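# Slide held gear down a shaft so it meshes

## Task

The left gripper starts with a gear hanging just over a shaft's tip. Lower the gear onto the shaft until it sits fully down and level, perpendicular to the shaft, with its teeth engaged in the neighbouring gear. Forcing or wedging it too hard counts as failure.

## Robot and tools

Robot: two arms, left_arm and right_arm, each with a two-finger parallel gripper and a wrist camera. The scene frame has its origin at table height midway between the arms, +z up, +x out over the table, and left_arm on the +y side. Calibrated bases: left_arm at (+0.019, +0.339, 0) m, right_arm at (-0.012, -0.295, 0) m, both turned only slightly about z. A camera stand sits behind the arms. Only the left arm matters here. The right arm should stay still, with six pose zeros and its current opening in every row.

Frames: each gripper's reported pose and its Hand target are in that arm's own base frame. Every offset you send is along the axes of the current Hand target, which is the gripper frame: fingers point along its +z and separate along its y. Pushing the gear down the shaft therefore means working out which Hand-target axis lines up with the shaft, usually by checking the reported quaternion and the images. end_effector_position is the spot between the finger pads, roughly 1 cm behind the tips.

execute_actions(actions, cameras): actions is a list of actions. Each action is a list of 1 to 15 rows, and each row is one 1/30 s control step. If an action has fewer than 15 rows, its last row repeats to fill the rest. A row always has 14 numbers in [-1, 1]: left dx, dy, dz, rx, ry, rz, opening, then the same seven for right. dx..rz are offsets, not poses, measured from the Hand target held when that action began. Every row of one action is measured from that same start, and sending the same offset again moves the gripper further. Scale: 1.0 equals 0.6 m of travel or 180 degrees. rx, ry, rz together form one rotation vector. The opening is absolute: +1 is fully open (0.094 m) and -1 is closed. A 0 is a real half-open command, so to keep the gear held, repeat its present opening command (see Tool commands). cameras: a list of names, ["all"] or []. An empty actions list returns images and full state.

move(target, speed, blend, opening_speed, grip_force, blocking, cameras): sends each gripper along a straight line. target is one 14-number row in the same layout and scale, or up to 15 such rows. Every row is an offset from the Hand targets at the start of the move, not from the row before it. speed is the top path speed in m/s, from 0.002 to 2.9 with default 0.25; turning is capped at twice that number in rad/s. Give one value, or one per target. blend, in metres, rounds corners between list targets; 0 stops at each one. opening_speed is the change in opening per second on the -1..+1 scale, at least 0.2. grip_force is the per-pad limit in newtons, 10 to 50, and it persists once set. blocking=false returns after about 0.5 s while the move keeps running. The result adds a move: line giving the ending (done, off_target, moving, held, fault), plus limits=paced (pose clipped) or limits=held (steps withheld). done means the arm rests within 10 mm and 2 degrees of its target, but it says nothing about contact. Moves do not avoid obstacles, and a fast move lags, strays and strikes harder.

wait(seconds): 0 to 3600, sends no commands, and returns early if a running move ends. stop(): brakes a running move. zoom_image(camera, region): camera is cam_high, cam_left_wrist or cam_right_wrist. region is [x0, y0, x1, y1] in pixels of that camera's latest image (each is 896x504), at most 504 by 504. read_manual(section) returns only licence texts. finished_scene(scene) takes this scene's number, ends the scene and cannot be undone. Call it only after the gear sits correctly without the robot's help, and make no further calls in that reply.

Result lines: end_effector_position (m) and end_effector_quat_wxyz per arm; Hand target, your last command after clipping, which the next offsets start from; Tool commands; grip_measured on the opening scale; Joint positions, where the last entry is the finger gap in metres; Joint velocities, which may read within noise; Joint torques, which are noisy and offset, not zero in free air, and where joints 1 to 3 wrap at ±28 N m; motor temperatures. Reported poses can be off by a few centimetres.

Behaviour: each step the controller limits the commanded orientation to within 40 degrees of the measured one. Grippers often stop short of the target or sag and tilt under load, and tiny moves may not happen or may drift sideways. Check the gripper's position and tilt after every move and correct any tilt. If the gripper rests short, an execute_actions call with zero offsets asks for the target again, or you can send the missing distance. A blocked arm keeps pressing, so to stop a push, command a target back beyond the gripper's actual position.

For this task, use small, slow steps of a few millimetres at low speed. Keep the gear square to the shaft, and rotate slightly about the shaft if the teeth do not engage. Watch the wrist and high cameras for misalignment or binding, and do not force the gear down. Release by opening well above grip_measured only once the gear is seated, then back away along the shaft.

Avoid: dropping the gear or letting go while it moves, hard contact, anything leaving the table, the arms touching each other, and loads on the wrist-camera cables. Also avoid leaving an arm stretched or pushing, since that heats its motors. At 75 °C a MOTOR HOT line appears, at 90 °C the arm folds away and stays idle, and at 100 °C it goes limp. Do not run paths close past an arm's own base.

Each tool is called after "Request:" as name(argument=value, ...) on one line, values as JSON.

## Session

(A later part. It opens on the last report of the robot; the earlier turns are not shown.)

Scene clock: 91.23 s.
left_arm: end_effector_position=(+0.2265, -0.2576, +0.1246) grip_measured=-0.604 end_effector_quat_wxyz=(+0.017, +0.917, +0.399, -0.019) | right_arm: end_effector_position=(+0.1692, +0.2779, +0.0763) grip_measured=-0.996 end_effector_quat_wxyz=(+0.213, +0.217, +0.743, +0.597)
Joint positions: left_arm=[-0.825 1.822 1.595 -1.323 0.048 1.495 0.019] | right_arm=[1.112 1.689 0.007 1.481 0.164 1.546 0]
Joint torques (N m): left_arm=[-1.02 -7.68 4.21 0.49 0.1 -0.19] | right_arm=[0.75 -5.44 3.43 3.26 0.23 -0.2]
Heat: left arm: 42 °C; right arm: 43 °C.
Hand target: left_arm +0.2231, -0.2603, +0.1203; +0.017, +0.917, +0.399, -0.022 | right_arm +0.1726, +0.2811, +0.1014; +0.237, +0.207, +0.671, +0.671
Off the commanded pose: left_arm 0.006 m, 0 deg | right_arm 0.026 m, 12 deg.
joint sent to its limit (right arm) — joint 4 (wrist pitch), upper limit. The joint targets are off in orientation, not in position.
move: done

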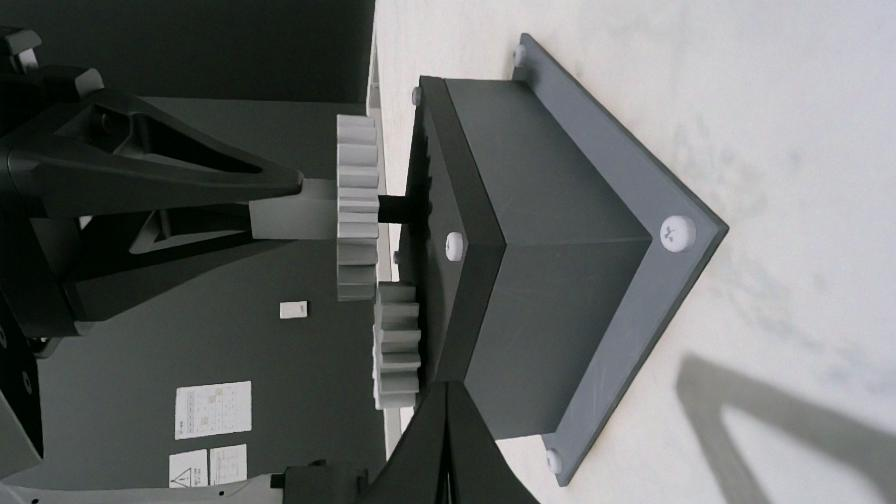

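Request:
execute_actions(actions=[])

Request:
zoom_image(camera="cam_left_wrist", region=[460, 150, 640, 300])

Request:
zoom_image(camera="cam_right_wrist", region=[320, 220, 440, 420])

Scene clock: 91.97 s.
left_arm: end_effector_position=(+0.2265, -0.2576, +0.1246) grip_measured=-0.604 end_effector_quat_wxyz=(+0.017, +0.917, +0.399, -0.019) | right_arm: end_effector_position=(+0.1692, +0.2779, +0.0763) grip_measured=-0.996 end_effector_quat_wxyz=(+0.213, +0.217, +0.743, +0.597)
Joint positions: left_arm=[-0.825 1.822 1.595 -1.323 0.048 1.495 0.019] | right_arm=[1.112 1.689 0.007 1.481 0.164 1.546 0]
Joint velocities: within noise
Joint torques (N m): left_arm=[-1.02 -7.69 4.22 0.49 0.1 -0.19] | right_arm=[0.76 -5.44 3.41 3.26 0.23 -0.2]
Motor temperatures (°C): left_arm=[29 42 40 30 28 24 31] | right_arm=[30 38 38 43 27 25 25]
Heat: left arm: 42 °C; right arm: 43 °C.
Hand target: left_arm +0.2231, -0.2603, +0.1203; +0.017, +0.917, +0.399, -0.022 | right_arm +0.1726, +0.2811, +0.1014; +0.237, +0.207, +0.671, +0.671
Tool commands: left_gripper/opening=-1.0 right_gripper/opening=-1.0
Off the commanded pose: left_arm 0.006 m, 0 deg | right_arm 0.026 m, 12 deg.

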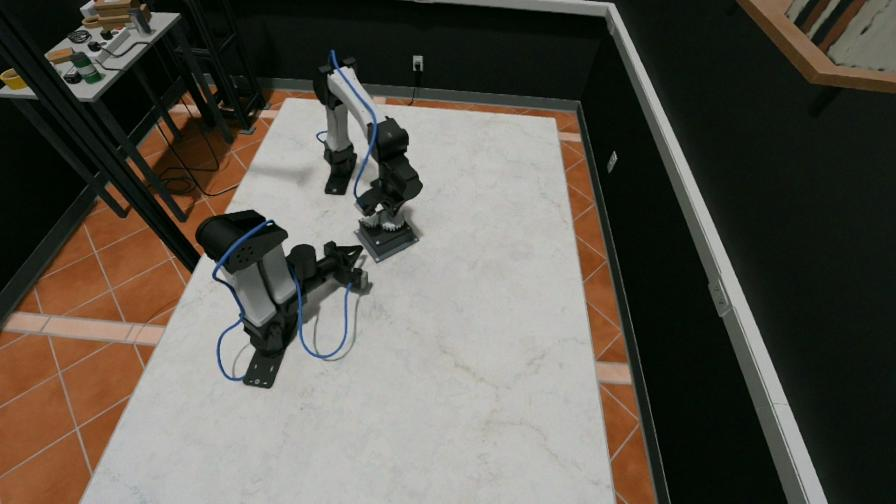

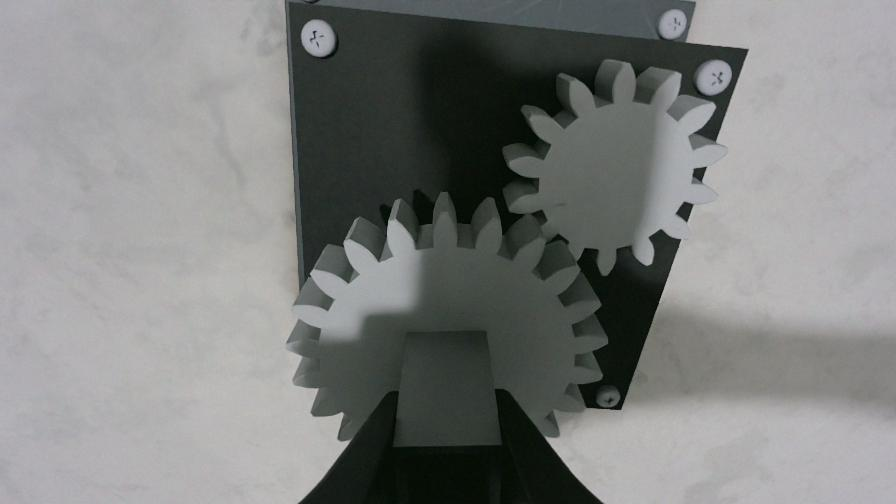

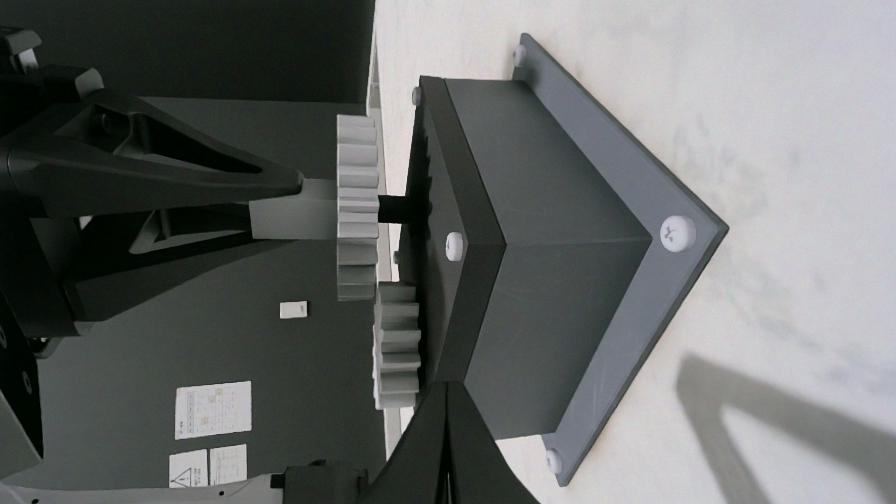

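Scaled by 2.800 from the camera's image (finer frame: 1280x720).

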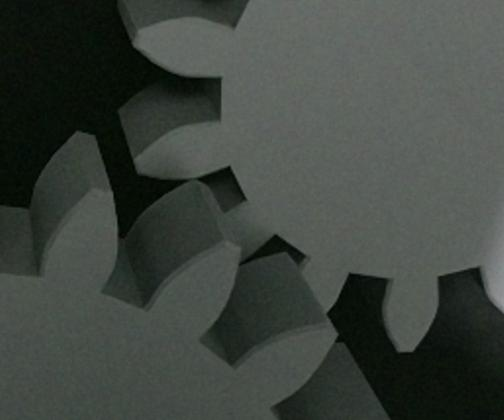

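Scaled by 2.520 from the camera's image (finer frame: 1280x720).

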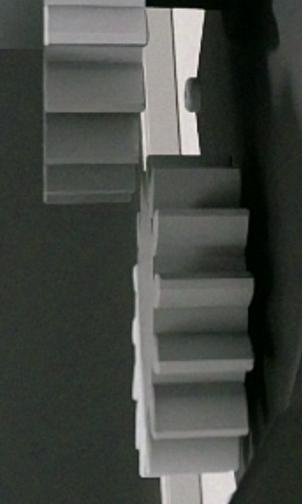

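Request:
move(target=[0.0055,0.001,0.01,0,0,0,-1,0,0,0,0,0,0,-1], speed=0.04, cameras=["cam_left_wrist","cam_right_wrist"])

Request:
zoom_image(camera="cam_right_wrist", region=[210, 100, 440, 330])

Scene clock: 93.43 s.
left_arm: end_effector_position=(+0.2264, -0.2575, +0.1217) grip_measured=-0.604 end_effector_quat_wxyz=(+0.017, +0.917, +0.399, -0.019) | right_arm: end_effector_position=(+0.1692, +0.2779, +0.0763) grip_measured=-0.996 end_effector_quat_wxyz=(+0.213, +0.217, +0.743, +0.597)
Joint positions: left_arm=[-0.825 1.822 1.583 -1.312 0.048 1.495 0.019] | right_arm=[1.112 1.689 0.007 1.481 0.164 1.546 0]
Joint torques (N m): left_arm=[-0.24 -7.45 3.44 0.63 0.1 -0.09] | right_arm=[0.76 -5.45 3.41 3.26 0.23 -0.19]
Heat: left arm: 42 °C; right arm: 43 °C.
Hand target: left_arm +0.2256, -0.2586, +0.1141; +0.017, +0.917, +0.399, -0.022 | right_arm +0.1726, +0.2811, +0.1014; +0.237, +0.207, +0.671, +0.671
Off the commanded pose: left_arm 0.008 m, 0 deg | right_arm 0.026 m, 12 deg.
joint sent to its limit (right arm) — joint 4 (wrist pitch), upper limit. The joint targets are off in orientation, not in position.
move: done

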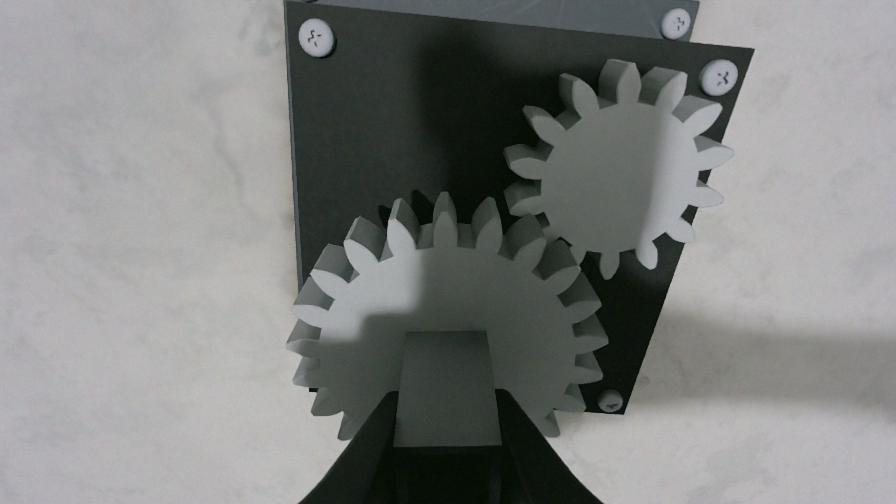

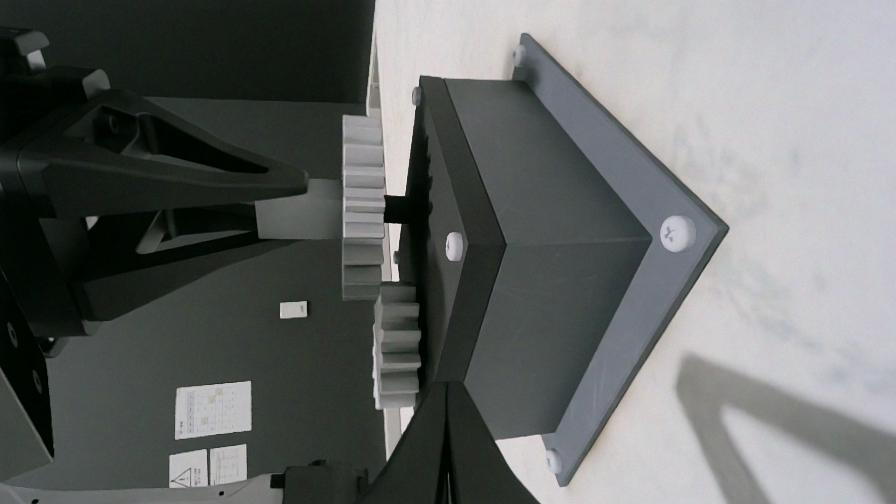

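Scaled by 2.191 from the camera's image (finer frame: 1280x720).

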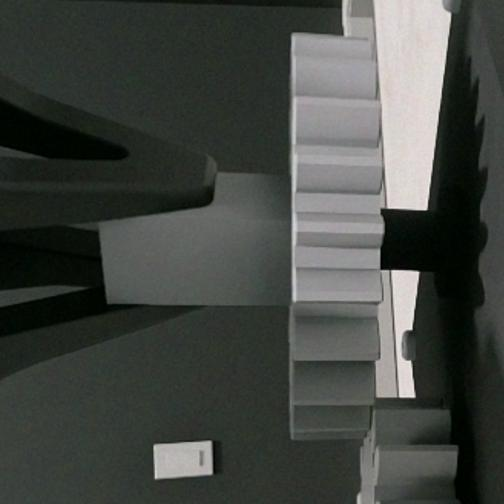

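Request:
move(target=[0.001,0.001,0.007,0,0,0,-1,0,0,0,0,0,0,-1], speed=0.04, cameras=["cam_left_wrist"])

Request:
zoom_image(camera="cam_left_wrist", region=[460, 150, 640, 300])

Scene clock: 94.47 s.
left_arm: end_effector_position=(+0.2264, -0.2575, +0.1210) grip_measured=-0.604 end_effector_quat_wxyz=(+0.017, +0.917, +0.399, -0.019) | right_arm: end_effector_position=(+0.1692, +0.2779, +0.0763) grip_measured=-0.996 end_effector_quat_wxyz=(+0.213, +0.217, +0.743, +0.597)
Joint positions: left_arm=[-0.825 1.822 1.58 -1.309 0.048 1.495 0.019] | right_arm=[1.112 1.689 0.007 1.481 0.164 1.546 0]
Joint torques (N m): left_arm=[-0.12 -7.3 2.54 0.77 0.11 -0.08] | right_arm=[0.77 -5.45 3.41 3.26 0.23 -0.2]
Heat: left arm: 42 °C; right arm: 44 °C.
Hand target: left_arm +0.2263, -0.2587, +0.1100; +0.017, +0.917, +0.399, -0.022 | right_arm +0.1726, +0.2811, +0.1014; +0.237, +0.207, +0.671, +0.671
Off the commanded pose: left_arm 0.011 m, 0 deg | right_arm 0.026 m, 12 deg.
joint sent to its limit (right arm) — joint 4 (wrist pitch), upper limit. The joint targets are off in orientation, not in position.
move: off_target (left_arm)

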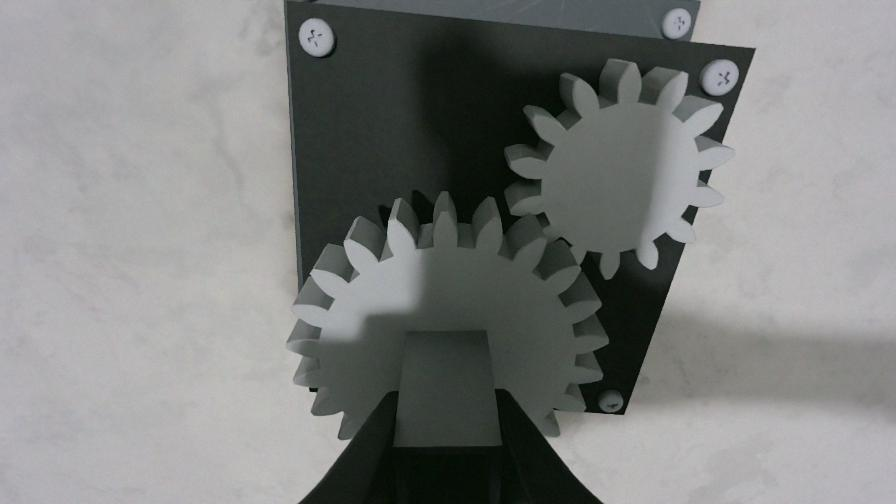

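Scaled by 2.800 from the camera's image (finer frame: 1280x720).

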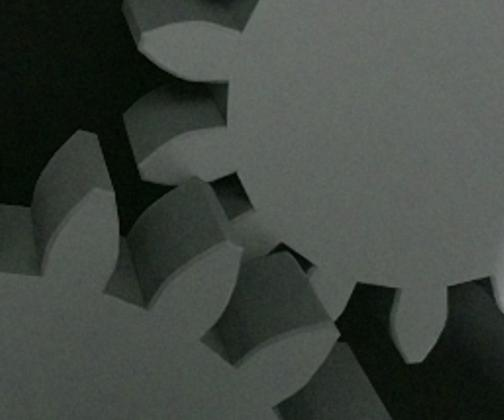

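Request:
move(target=[[0,0,-0.008,0,0,0.024,-1,0,0,0,0,0,0,-1],[0,0,0.001,0,0,0.024,-1,0,0,0,0,0,0,-1]], speed=0.04, cameras=["cam_left_wrist","cam_right_wrist"])

Request:
zoom_image(camera="cam_left_wrist", region=[460, 150, 640, 300])

Scene clock: 97.23 s.
left_arm: end_effector_position=(+0.2271, -0.2582, +0.1210) grip_measured=-0.604 end_effector_quat_wxyz=(+0.019, +0.927, +0.374, -0.018) | right_arm: end_effector_position=(+0.1692, +0.2779, +0.0763) grip_measured=-0.996 end_effector_quat_wxyz=(+0.213, +0.217, +0.743, +0.597)
Joint positions: left_arm=[-0.825 1.822 1.58 -1.305 0.048 1.55 0.019] | right_arm=[1.112 1.689 0.007 1.481 0.164 1.546 0]
Joint torques (N m): left_arm=[-0.13 -7.25 2.35 0.76 0.11 0.14] | right_arm=[0.76 -5.45 3.44 3.26 0.23 -0.2]
Heat: left arm: 43 °C; right arm: 44 °C.
Hand target: left_arm +0.2263, -0.2587, +0.1094; +0.017, +0.931, +0.364, -0.021 | right_arm +0.1726, +0.2811, +0.1014; +0.237, +0.207, +0.671, +0.671
Off the commanded pose: left_arm 0.012 m, 1 deg | right_arm 0.026 m, 12 deg.
joint sent to its limit (right arm) — joint 4 (wrist pitch), upper limit. The joint targets are off in orientation, not in position.
move: off_target (left_arm)

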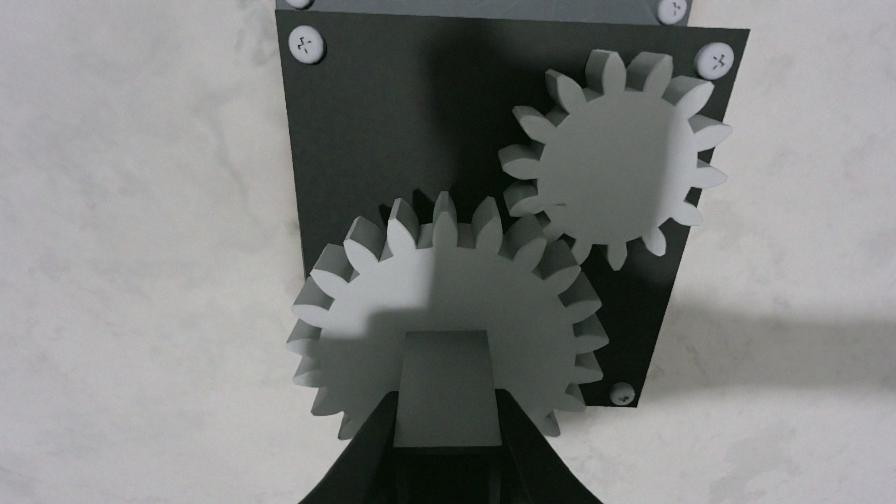

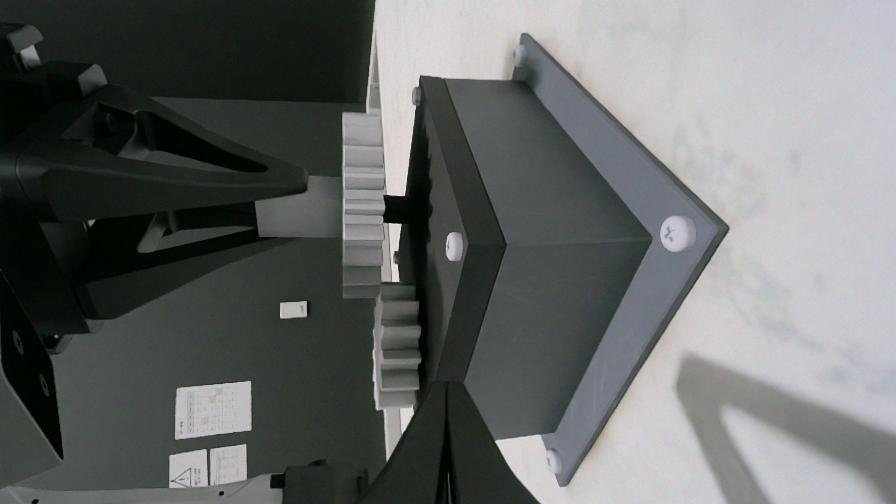

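Scaled by 2.800 from the camera's image (finer frame: 1280x720).

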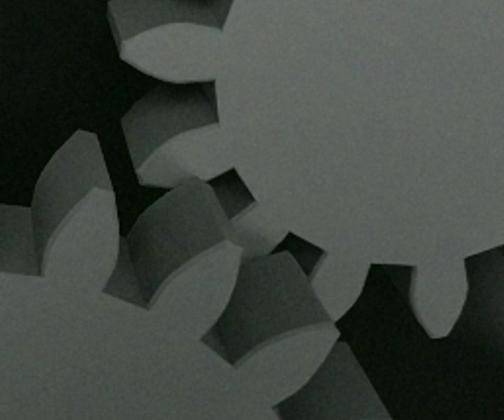

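Request:
move(target=[0,0,-0.034,0,0,0,-1,0,0,0,0,0,0,-1], speed=0.05, cameras=["cam_left_wrist"])

Request:
zoom_image(camera="cam_left_wrist", region=[460, 150, 640, 300])

Scene clock: 99.03 s.
left_arm: end_effector_position=(+0.2263, -0.2572, +0.1226) grip_measured=-0.604 end_effector_quat_wxyz=(+0.017, +0.929, +0.370, -0.019) | right_arm: end_effector_position=(+0.1692, +0.2779, +0.0763) grip_measured=-0.996 end_effector_quat_wxyz=(+0.213, +0.217, +0.743, +0.597)
Joint positions: left_arm=[-0.825 1.822 1.587 -1.317 0.048 1.558 0.019] | right_arm=[1.112 1.689 0.007 1.481 0.164 1.546 0]
Joint torques (N m): left_arm=[0.13 -7.53 8.18 -0.02 0.11 0.1] | right_arm=[0.76 -5.45 3.43 3.26 0.23 -0.2]
Heat: left arm: 43 °C; right arm: 44 °C.
Hand target: left_arm +0.2268, -0.2577, +0.1297; +0.017, +0.931, +0.364, -0.021 | right_arm +0.1726, +0.2811, +0.1014; +0.237, +0.207, +0.671, +0.671
Off the commanded pose: left_arm 0.007 m, 1 deg | right_arm 0.026 m, 12 deg.
joint sent to its limit (right arm) — joint 4 (wrist pitch), upper limit. The joint targets are off in orientation, not in position.
move: done

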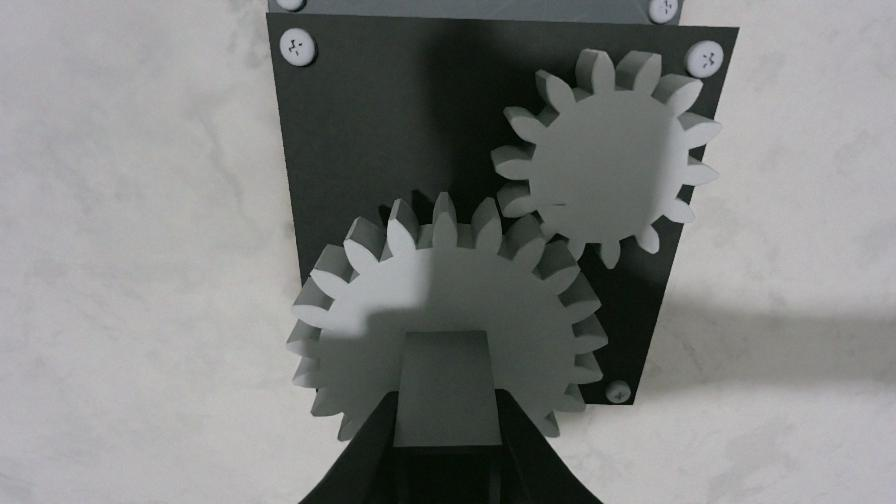

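Scaled by 2.800 from the camera's image (finer frame: 1280x720).

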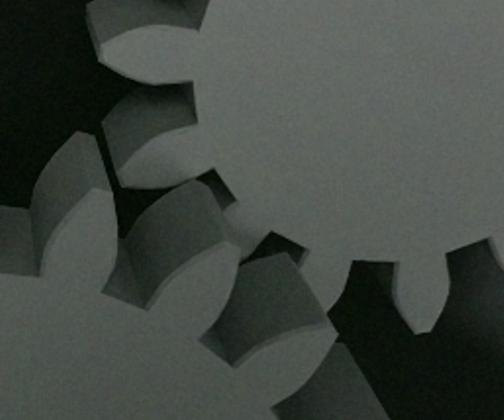

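Request:
move(target=[[0,0,0,0,0,0.012,-1,0,0,0,0,0,0,-1],[0,0,0.024,0,0,0.012,-1,0,0,0,0,0,0,-1]], speed=0.05, cameras=["cam_left_wrist"])

Request:
zoom_image(camera="cam_left_wrist", region=[460, 150, 640, 300])

Scene clock: 101.07 s.
left_arm: end_effector_position=(+0.2266, -0.2574, +0.1208) grip_measured=-0.604 end_effector_quat_wxyz=(+0.018, +0.935, +0.353, -0.018) | right_arm: end_effector_position=(+0.1692, +0.2779, +0.0763) grip_measured=-0.996 end_effector_quat_wxyz=(+0.213, +0.217, +0.743, +0.597)
Joint positions: left_arm=[-0.825 1.822 1.579 -1.308 0.047 1.595 0.019] | right_arm=[1.112 1.689 0.007 1.481 0.164 1.546 0]
Joint torques (N m): left_arm=[-0.06 -7.36 4.22 0.52 0.11 0.07] | right_arm=[0.76 -5.44 3.41 3.26 0.23 -0.19]
Heat: left arm: 43 °C; right arm: 45 °C.
Hand target: left_arm +0.2264, -0.2584, +0.1153; +0.018, +0.938, +0.346, -0.021 | right_arm +0.1726, +0.2811, +0.1014; +0.237, +0.207, +0.671, +0.671
Off the commanded pose: left_arm 0.006 m, 1 deg | right_arm 0.026 m, 12 deg.
joint sent to its limit (right arm) — joint 4 (wrist pitch), upper limit. The joint targets are off in orientation, not in position.
move: done

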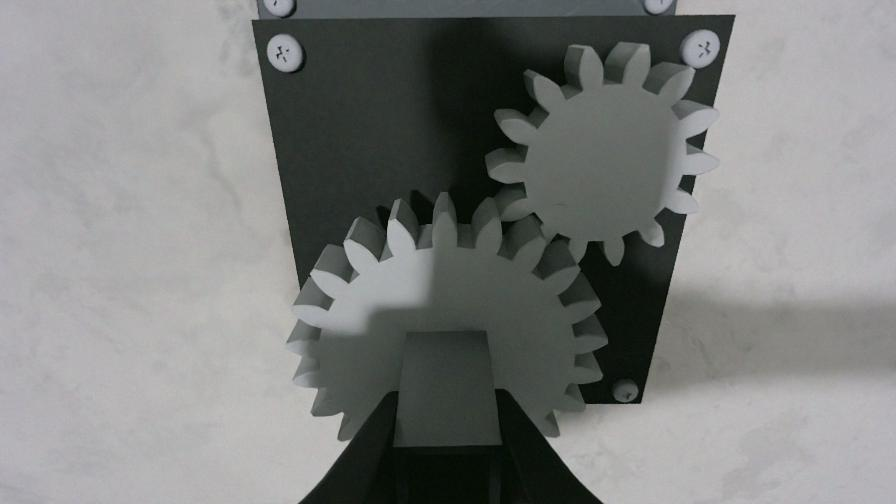

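Scaled by 2.800 from the camera's image (finer frame: 1280x720).

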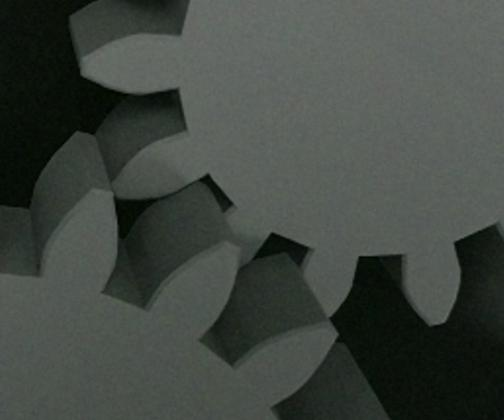

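Request:
move(target=[0,0,0.009,0,0,0,-1,0,0,0,0,0,0,-1], speed=0.05, cameras=["cam_left_wrist","cam_right_wrist"])

Request:
zoom_image(camera="cam_left_wrist", region=[460, 150, 640, 300])

Scene clock: 102.17 s.
left_arm: end_effector_position=(+0.2266, -0.2574, +0.1157) grip_measured=-0.604 end_effector_quat_wxyz=(+0.018, +0.935, +0.353, -0.018) | right_arm: end_effector_position=(+0.1692, +0.2779, +0.0763) grip_measured=-0.996 end_effector_quat_wxyz=(+0.213, +0.217, +0.743, +0.597)
Joint positions: left_arm=[-0.825 1.822 1.559 -1.288 0.047 1.595 0.019] | right_arm=[1.112 1.689 0.007 1.481 0.164 1.546 0]
Joint torques (N m): left_arm=[-0.13 -7.27 4.25 0.53 0.11 0.07] | right_arm=[0.77 -5.44 3.4 3.25 0.23 -0.2]
Heat: left arm: 43 °C; right arm: 45 °C.
Hand target: left_arm +0.2262, -0.2587, +0.1099; +0.018, +0.938, +0.346, -0.021 | right_arm +0.1726, +0.2811, +0.1014; +0.237, +0.207, +0.671, +0.671
Off the commanded pose: left_arm 0.006 m, 1 deg | right_arm 0.026 m, 12 deg.
joint sent to its limit (right arm) — joint 4 (wrist pitch), upper limit. The joint targets are off in orientation, not in position.
move: done

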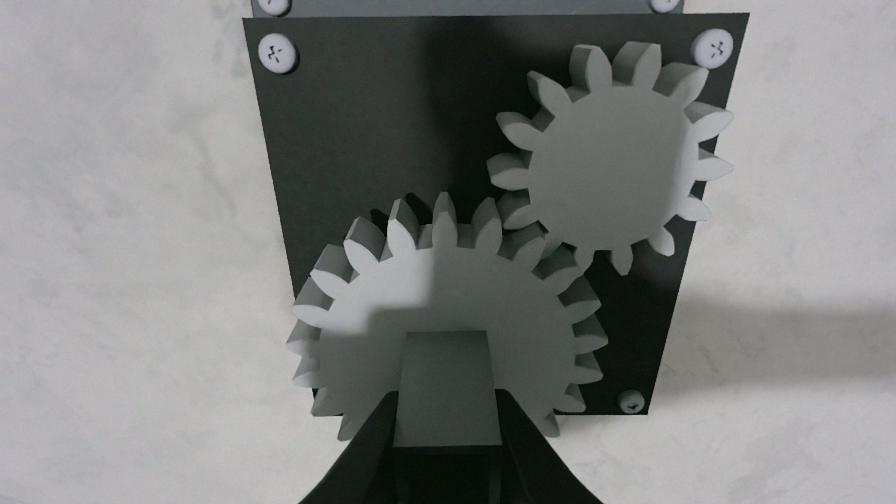

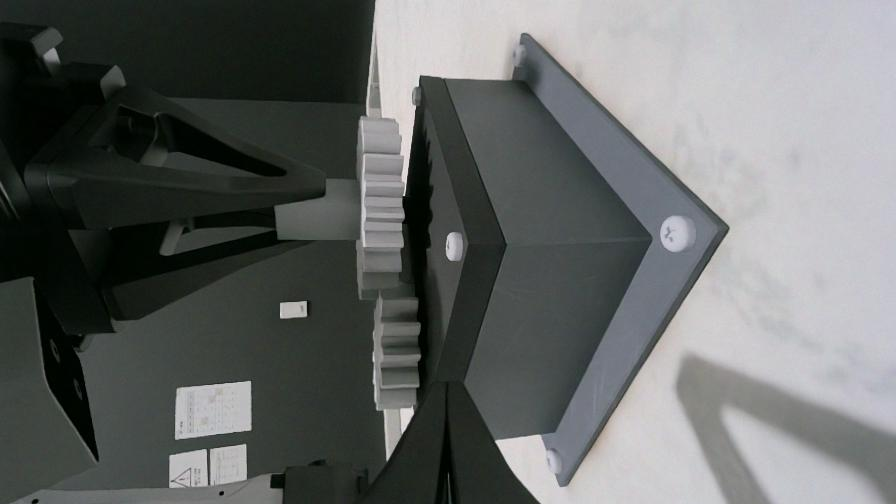

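Scaled by 2.800 from the camera's image (finer frame: 1280x720).

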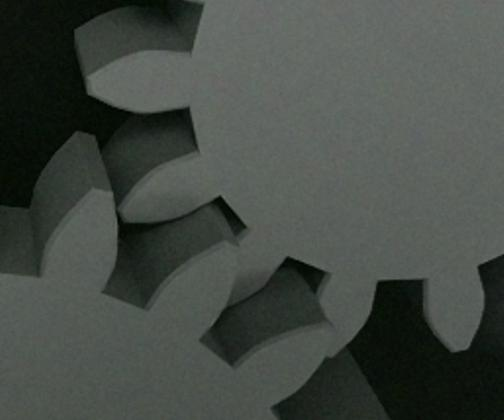

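Meshed. Continue down to seat.

Request:
move(target=[0,0,0.0085,0,0,0,-1,0,0,0,0,0,0,-1], speed=0.05)

Request:
move(target=[0,0,0.0065,0,0,0,-1,0,0,0,0,0,0,-1], speed=0.05, cameras=["cam_left_wrist","cam_right_wrist"])

Request:
zoom_image(camera="cam_right_wrist", region=[340, 100, 480, 420])

Scene clock: 104.77 s.
left_arm: end_effector_position=(+0.2267, -0.2576, +0.1111) grip_measured=-0.604 end_effector_quat_wxyz=(+0.019, +0.935, +0.353, -0.018) | right_arm: end_effector_position=(+0.1692, +0.2779, +0.0763) grip_measured=-0.996 end_effector_quat_wxyz=(+0.213, +0.217, +0.743, +0.597)
Joint positions: left_arm=[-0.825 1.822 1.541 -1.268 0.047 1.595 0.019] | right_arm=[1.112 1.689 0.007 1.481 0.164 1.546 0]
Joint torques (N m): left_arm=[-0.18 -7.16 4.25 0.53 0.11 0.06] | right_arm=[0.76 -5.45 3.44 3.26 0.23 -0.2]
Heat: left arm: 43 °C; right arm: 45 °C.
Hand target: left_arm +0.2262, -0.2590, +0.1049; +0.018, +0.938, +0.346, -0.021 | right_arm +0.1726, +0.2811, +0.1014; +0.237, +0.207, +0.671, +0.671
Off the commanded pose: left_arm 0.006 m, 1 deg | right_arm 0.026 m, 12 deg.
joint sent to its limit (right arm) — joint 4 (wrist pitch), upper limit. The joint targets are off in orientation, not in position.
move: done

Scene clock: 105.27 s.
left_arm: end_effector_position=(+0.2267, -0.2575, +0.1080) grip_measured=-0.604 end_effector_quat_wxyz=(+0.019, +0.935, +0.353, -0.018) | right_arm: end_effector_position=(+0.1692, +0.2779, +0.0763) grip_measured=-0.996 end_effector_quat_wxyz=(+0.213, +0.217, +0.743, +0.597)
Joint positions: left_arm=[-0.825 1.822 1.529 -1.255 0.047 1.595 0.019] | right_arm=[1.112 1.689 0.007 1.481 0.164 1.546 0]
Joint torques (N m): left_arm=[-0.25 -7.15 4.07 0.55 0.11 0.05] | right_arm=[0.77 -5.45 3.41 3.26 0.23 -0.2]
Heat: left arm: 43 °C; right arm: 45 °C.
Hand target: left_arm +0.2260, -0.2591, +0.1010; +0.018, +0.938, +0.346, -0.021 | right_arm +0.1726, +0.2811, +0.1014; +0.237, +0.207, +0.671, +0.671
Off the commanded pose: left_arm 0.007 m, 1 deg | right_arm 0.026 m, 12 deg.
joint sent to its limit (right arm) — joint 4 (wrist pitch), upper limit. The joint targets are off in orientation, not in position.
move: done

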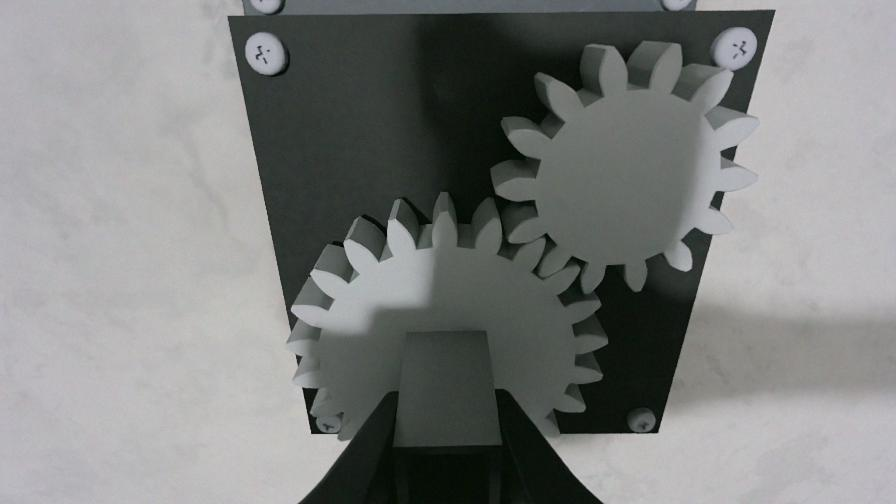

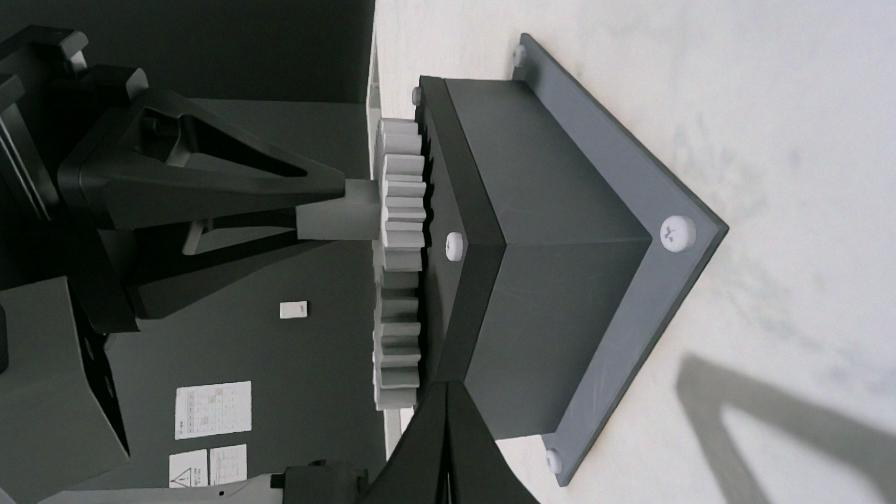

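Scaled by 1.575 from the camera's image (finer frame: 1280x720).

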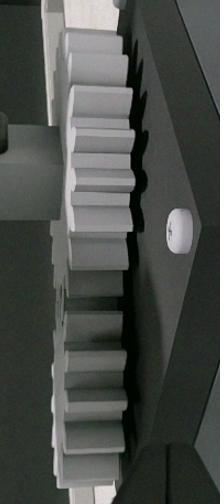

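Request:
move(target=[0,0,0.004,0,0,0,-1,0,0,0,0,0,0,-1], speed=0.05)

Request:
move(target=[0,0,0,0,0,0,0,0,0,0,0,0,0,-1], opening_speed=0.8)

Request:
move(target=[0,0,-0.12,0,0,0,0,0,0,0,0,0,0,-1], speed=0.1, cameras=["cam_left_wrist","cam_right_wrist"])

Scene clock: 106.50 s.
left_arm: end_effector_position=(+0.2267, -0.2575, +0.1075) grip_measured=-0.604 end_effector_quat_wxyz=(+0.019, +0.935, +0.353, -0.018) | right_arm: end_effector_position=(+0.1692, +0.2779, +0.0763) grip_measured=-0.996 end_effector_quat_wxyz=(+0.213, +0.217, +0.743, +0.597)
Joint positions: left_arm=[-0.825 1.822 1.527 -1.253 0.047 1.595 0.019] | right_arm=[1.112 1.689 0.007 1.481 0.164 1.546 0]
Joint torques (N m): left_arm=[-0.28 -6.97 3.56 0.65 0.11 0.05] | right_arm=[0.77 -5.45 3.41 3.26 0.23 -0.19]
Heat: left arm: 43 °C; right arm: 45 °C.
Hand target: left_arm +0.2260, -0.2593, +0.0986; +0.018, +0.938, +0.346, -0.021 | right_arm +0.1726, +0.2811, +0.1014; +0.237, +0.207, +0.671, +0.671
Off the commanded pose: left_arm 0.009 m, 1 deg | right_arm 0.026 m, 12 deg.
joint sent to its limit (right arm) — joint 4 (wrist pitch), upper limit. The joint targets are off in orientation, not in position.
move: done

Scene clock: 107.97 s.
left_arm: end_effector_position=(+0.2271, -0.2579, +0.1055) grip_measured=-0.002 end_effector_quat_wxyz=(+0.020, +0.935, +0.353, -0.017) | right_arm: end_effector_position=(+0.1692, +0.2779, +0.0763) grip_measured=-0.996 end_effector_quat_wxyz=(+0.213, +0.217, +0.743, +0.597)
Joint positions: left_arm=[-0.825 1.822 1.519 -1.243 0.047 1.595 0.047] | right_arm=[1.112 1.689 0.007 1.481 0.164 1.546 0]
Joint torques (N m): left_arm=[-0.29 -6.99 4.21 0.53 0.11 0.05] | right_arm=[0.76 -5.44 3.41 3.26 0.23 -0.2]
Heat: left arm: 43 °C; right arm: 45 °C.
Hand target: left_arm +0.2260, -0.2592, +0.0985; +0.018, +0.938, +0.346, -0.021 | right_arm +0.1726, +0.2811, +0.1014; +0.237, +0.207, +0.671, +0.671
Off the commanded pose: left_arm 0.007 m, 1 deg | right_arm 0.026 m, 12 deg.
joint sent to its limit (right arm) — joint 4 (wrist pitch), upper limit. The joint targets are off in orientation, not in position.
move: done

Scene clock: 109.43 s.
left_arm: end_effector_position=(+0.2245, -0.2551, +0.1669) grip_measured=-0.002 end_effector_quat_wxyz=(+0.016, +0.937, +0.349, -0.019) | right_arm: end_effector_position=(+0.1692, +0.2779, +0.0763) grip_measured=-0.996 end_effector_quat_wxyz=(+0.213, +0.217, +0.743, +0.597)
Joint positions: left_arm=[-0.825 1.831 1.774 -1.499 0.047 1.603 0.047] | right_arm=[1.112 1.689 0.007 1.481 0.164 1.546 0]
Joint torques (N m): left_arm=[0.69 -6.87 7.91 0.11 0.11 0.08] | right_arm=[0.76 -5.44 3.43 3.26 0.24 -0.2]
Heat: left arm: 43 °C; right arm: 46 °C.
Hand target: left_arm +0.2279, -0.2557, +0.1705; +0.018, +0.938, +0.346, -0.021 | right_arm +0.1726, +0.2811, +0.1014; +0.237, +0.207, +0.671, +0.671
Off the commanded pose: left_arm 0.005 m, 0 deg | right_arm 0.026 m, 12 deg.
joint sent to its limit (right arm) — joint 4 (wrist pitch), upper limit. The joint targets are off in orientation, not in position.
move: done

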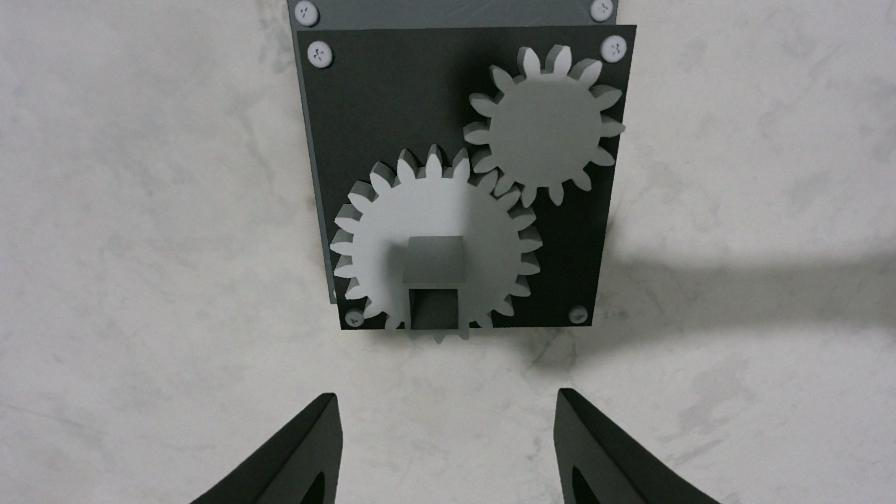

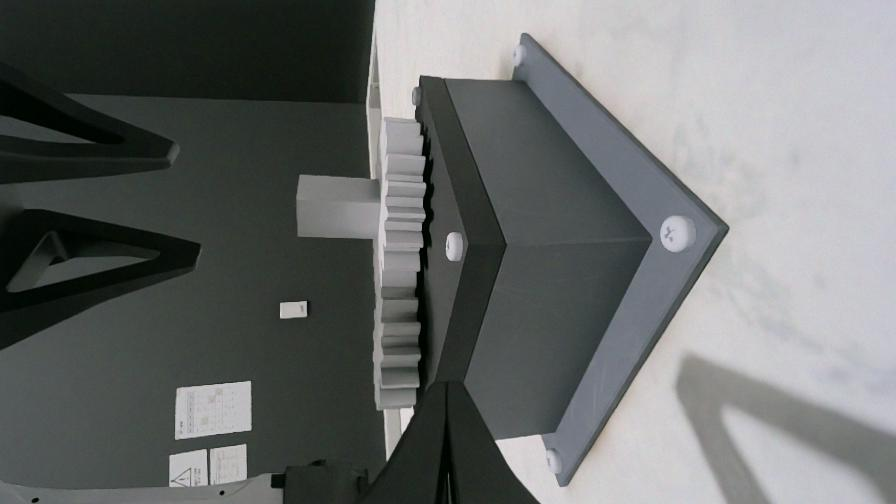

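Request:
finished_scene(scene=1)

The scene is finished: the task was done.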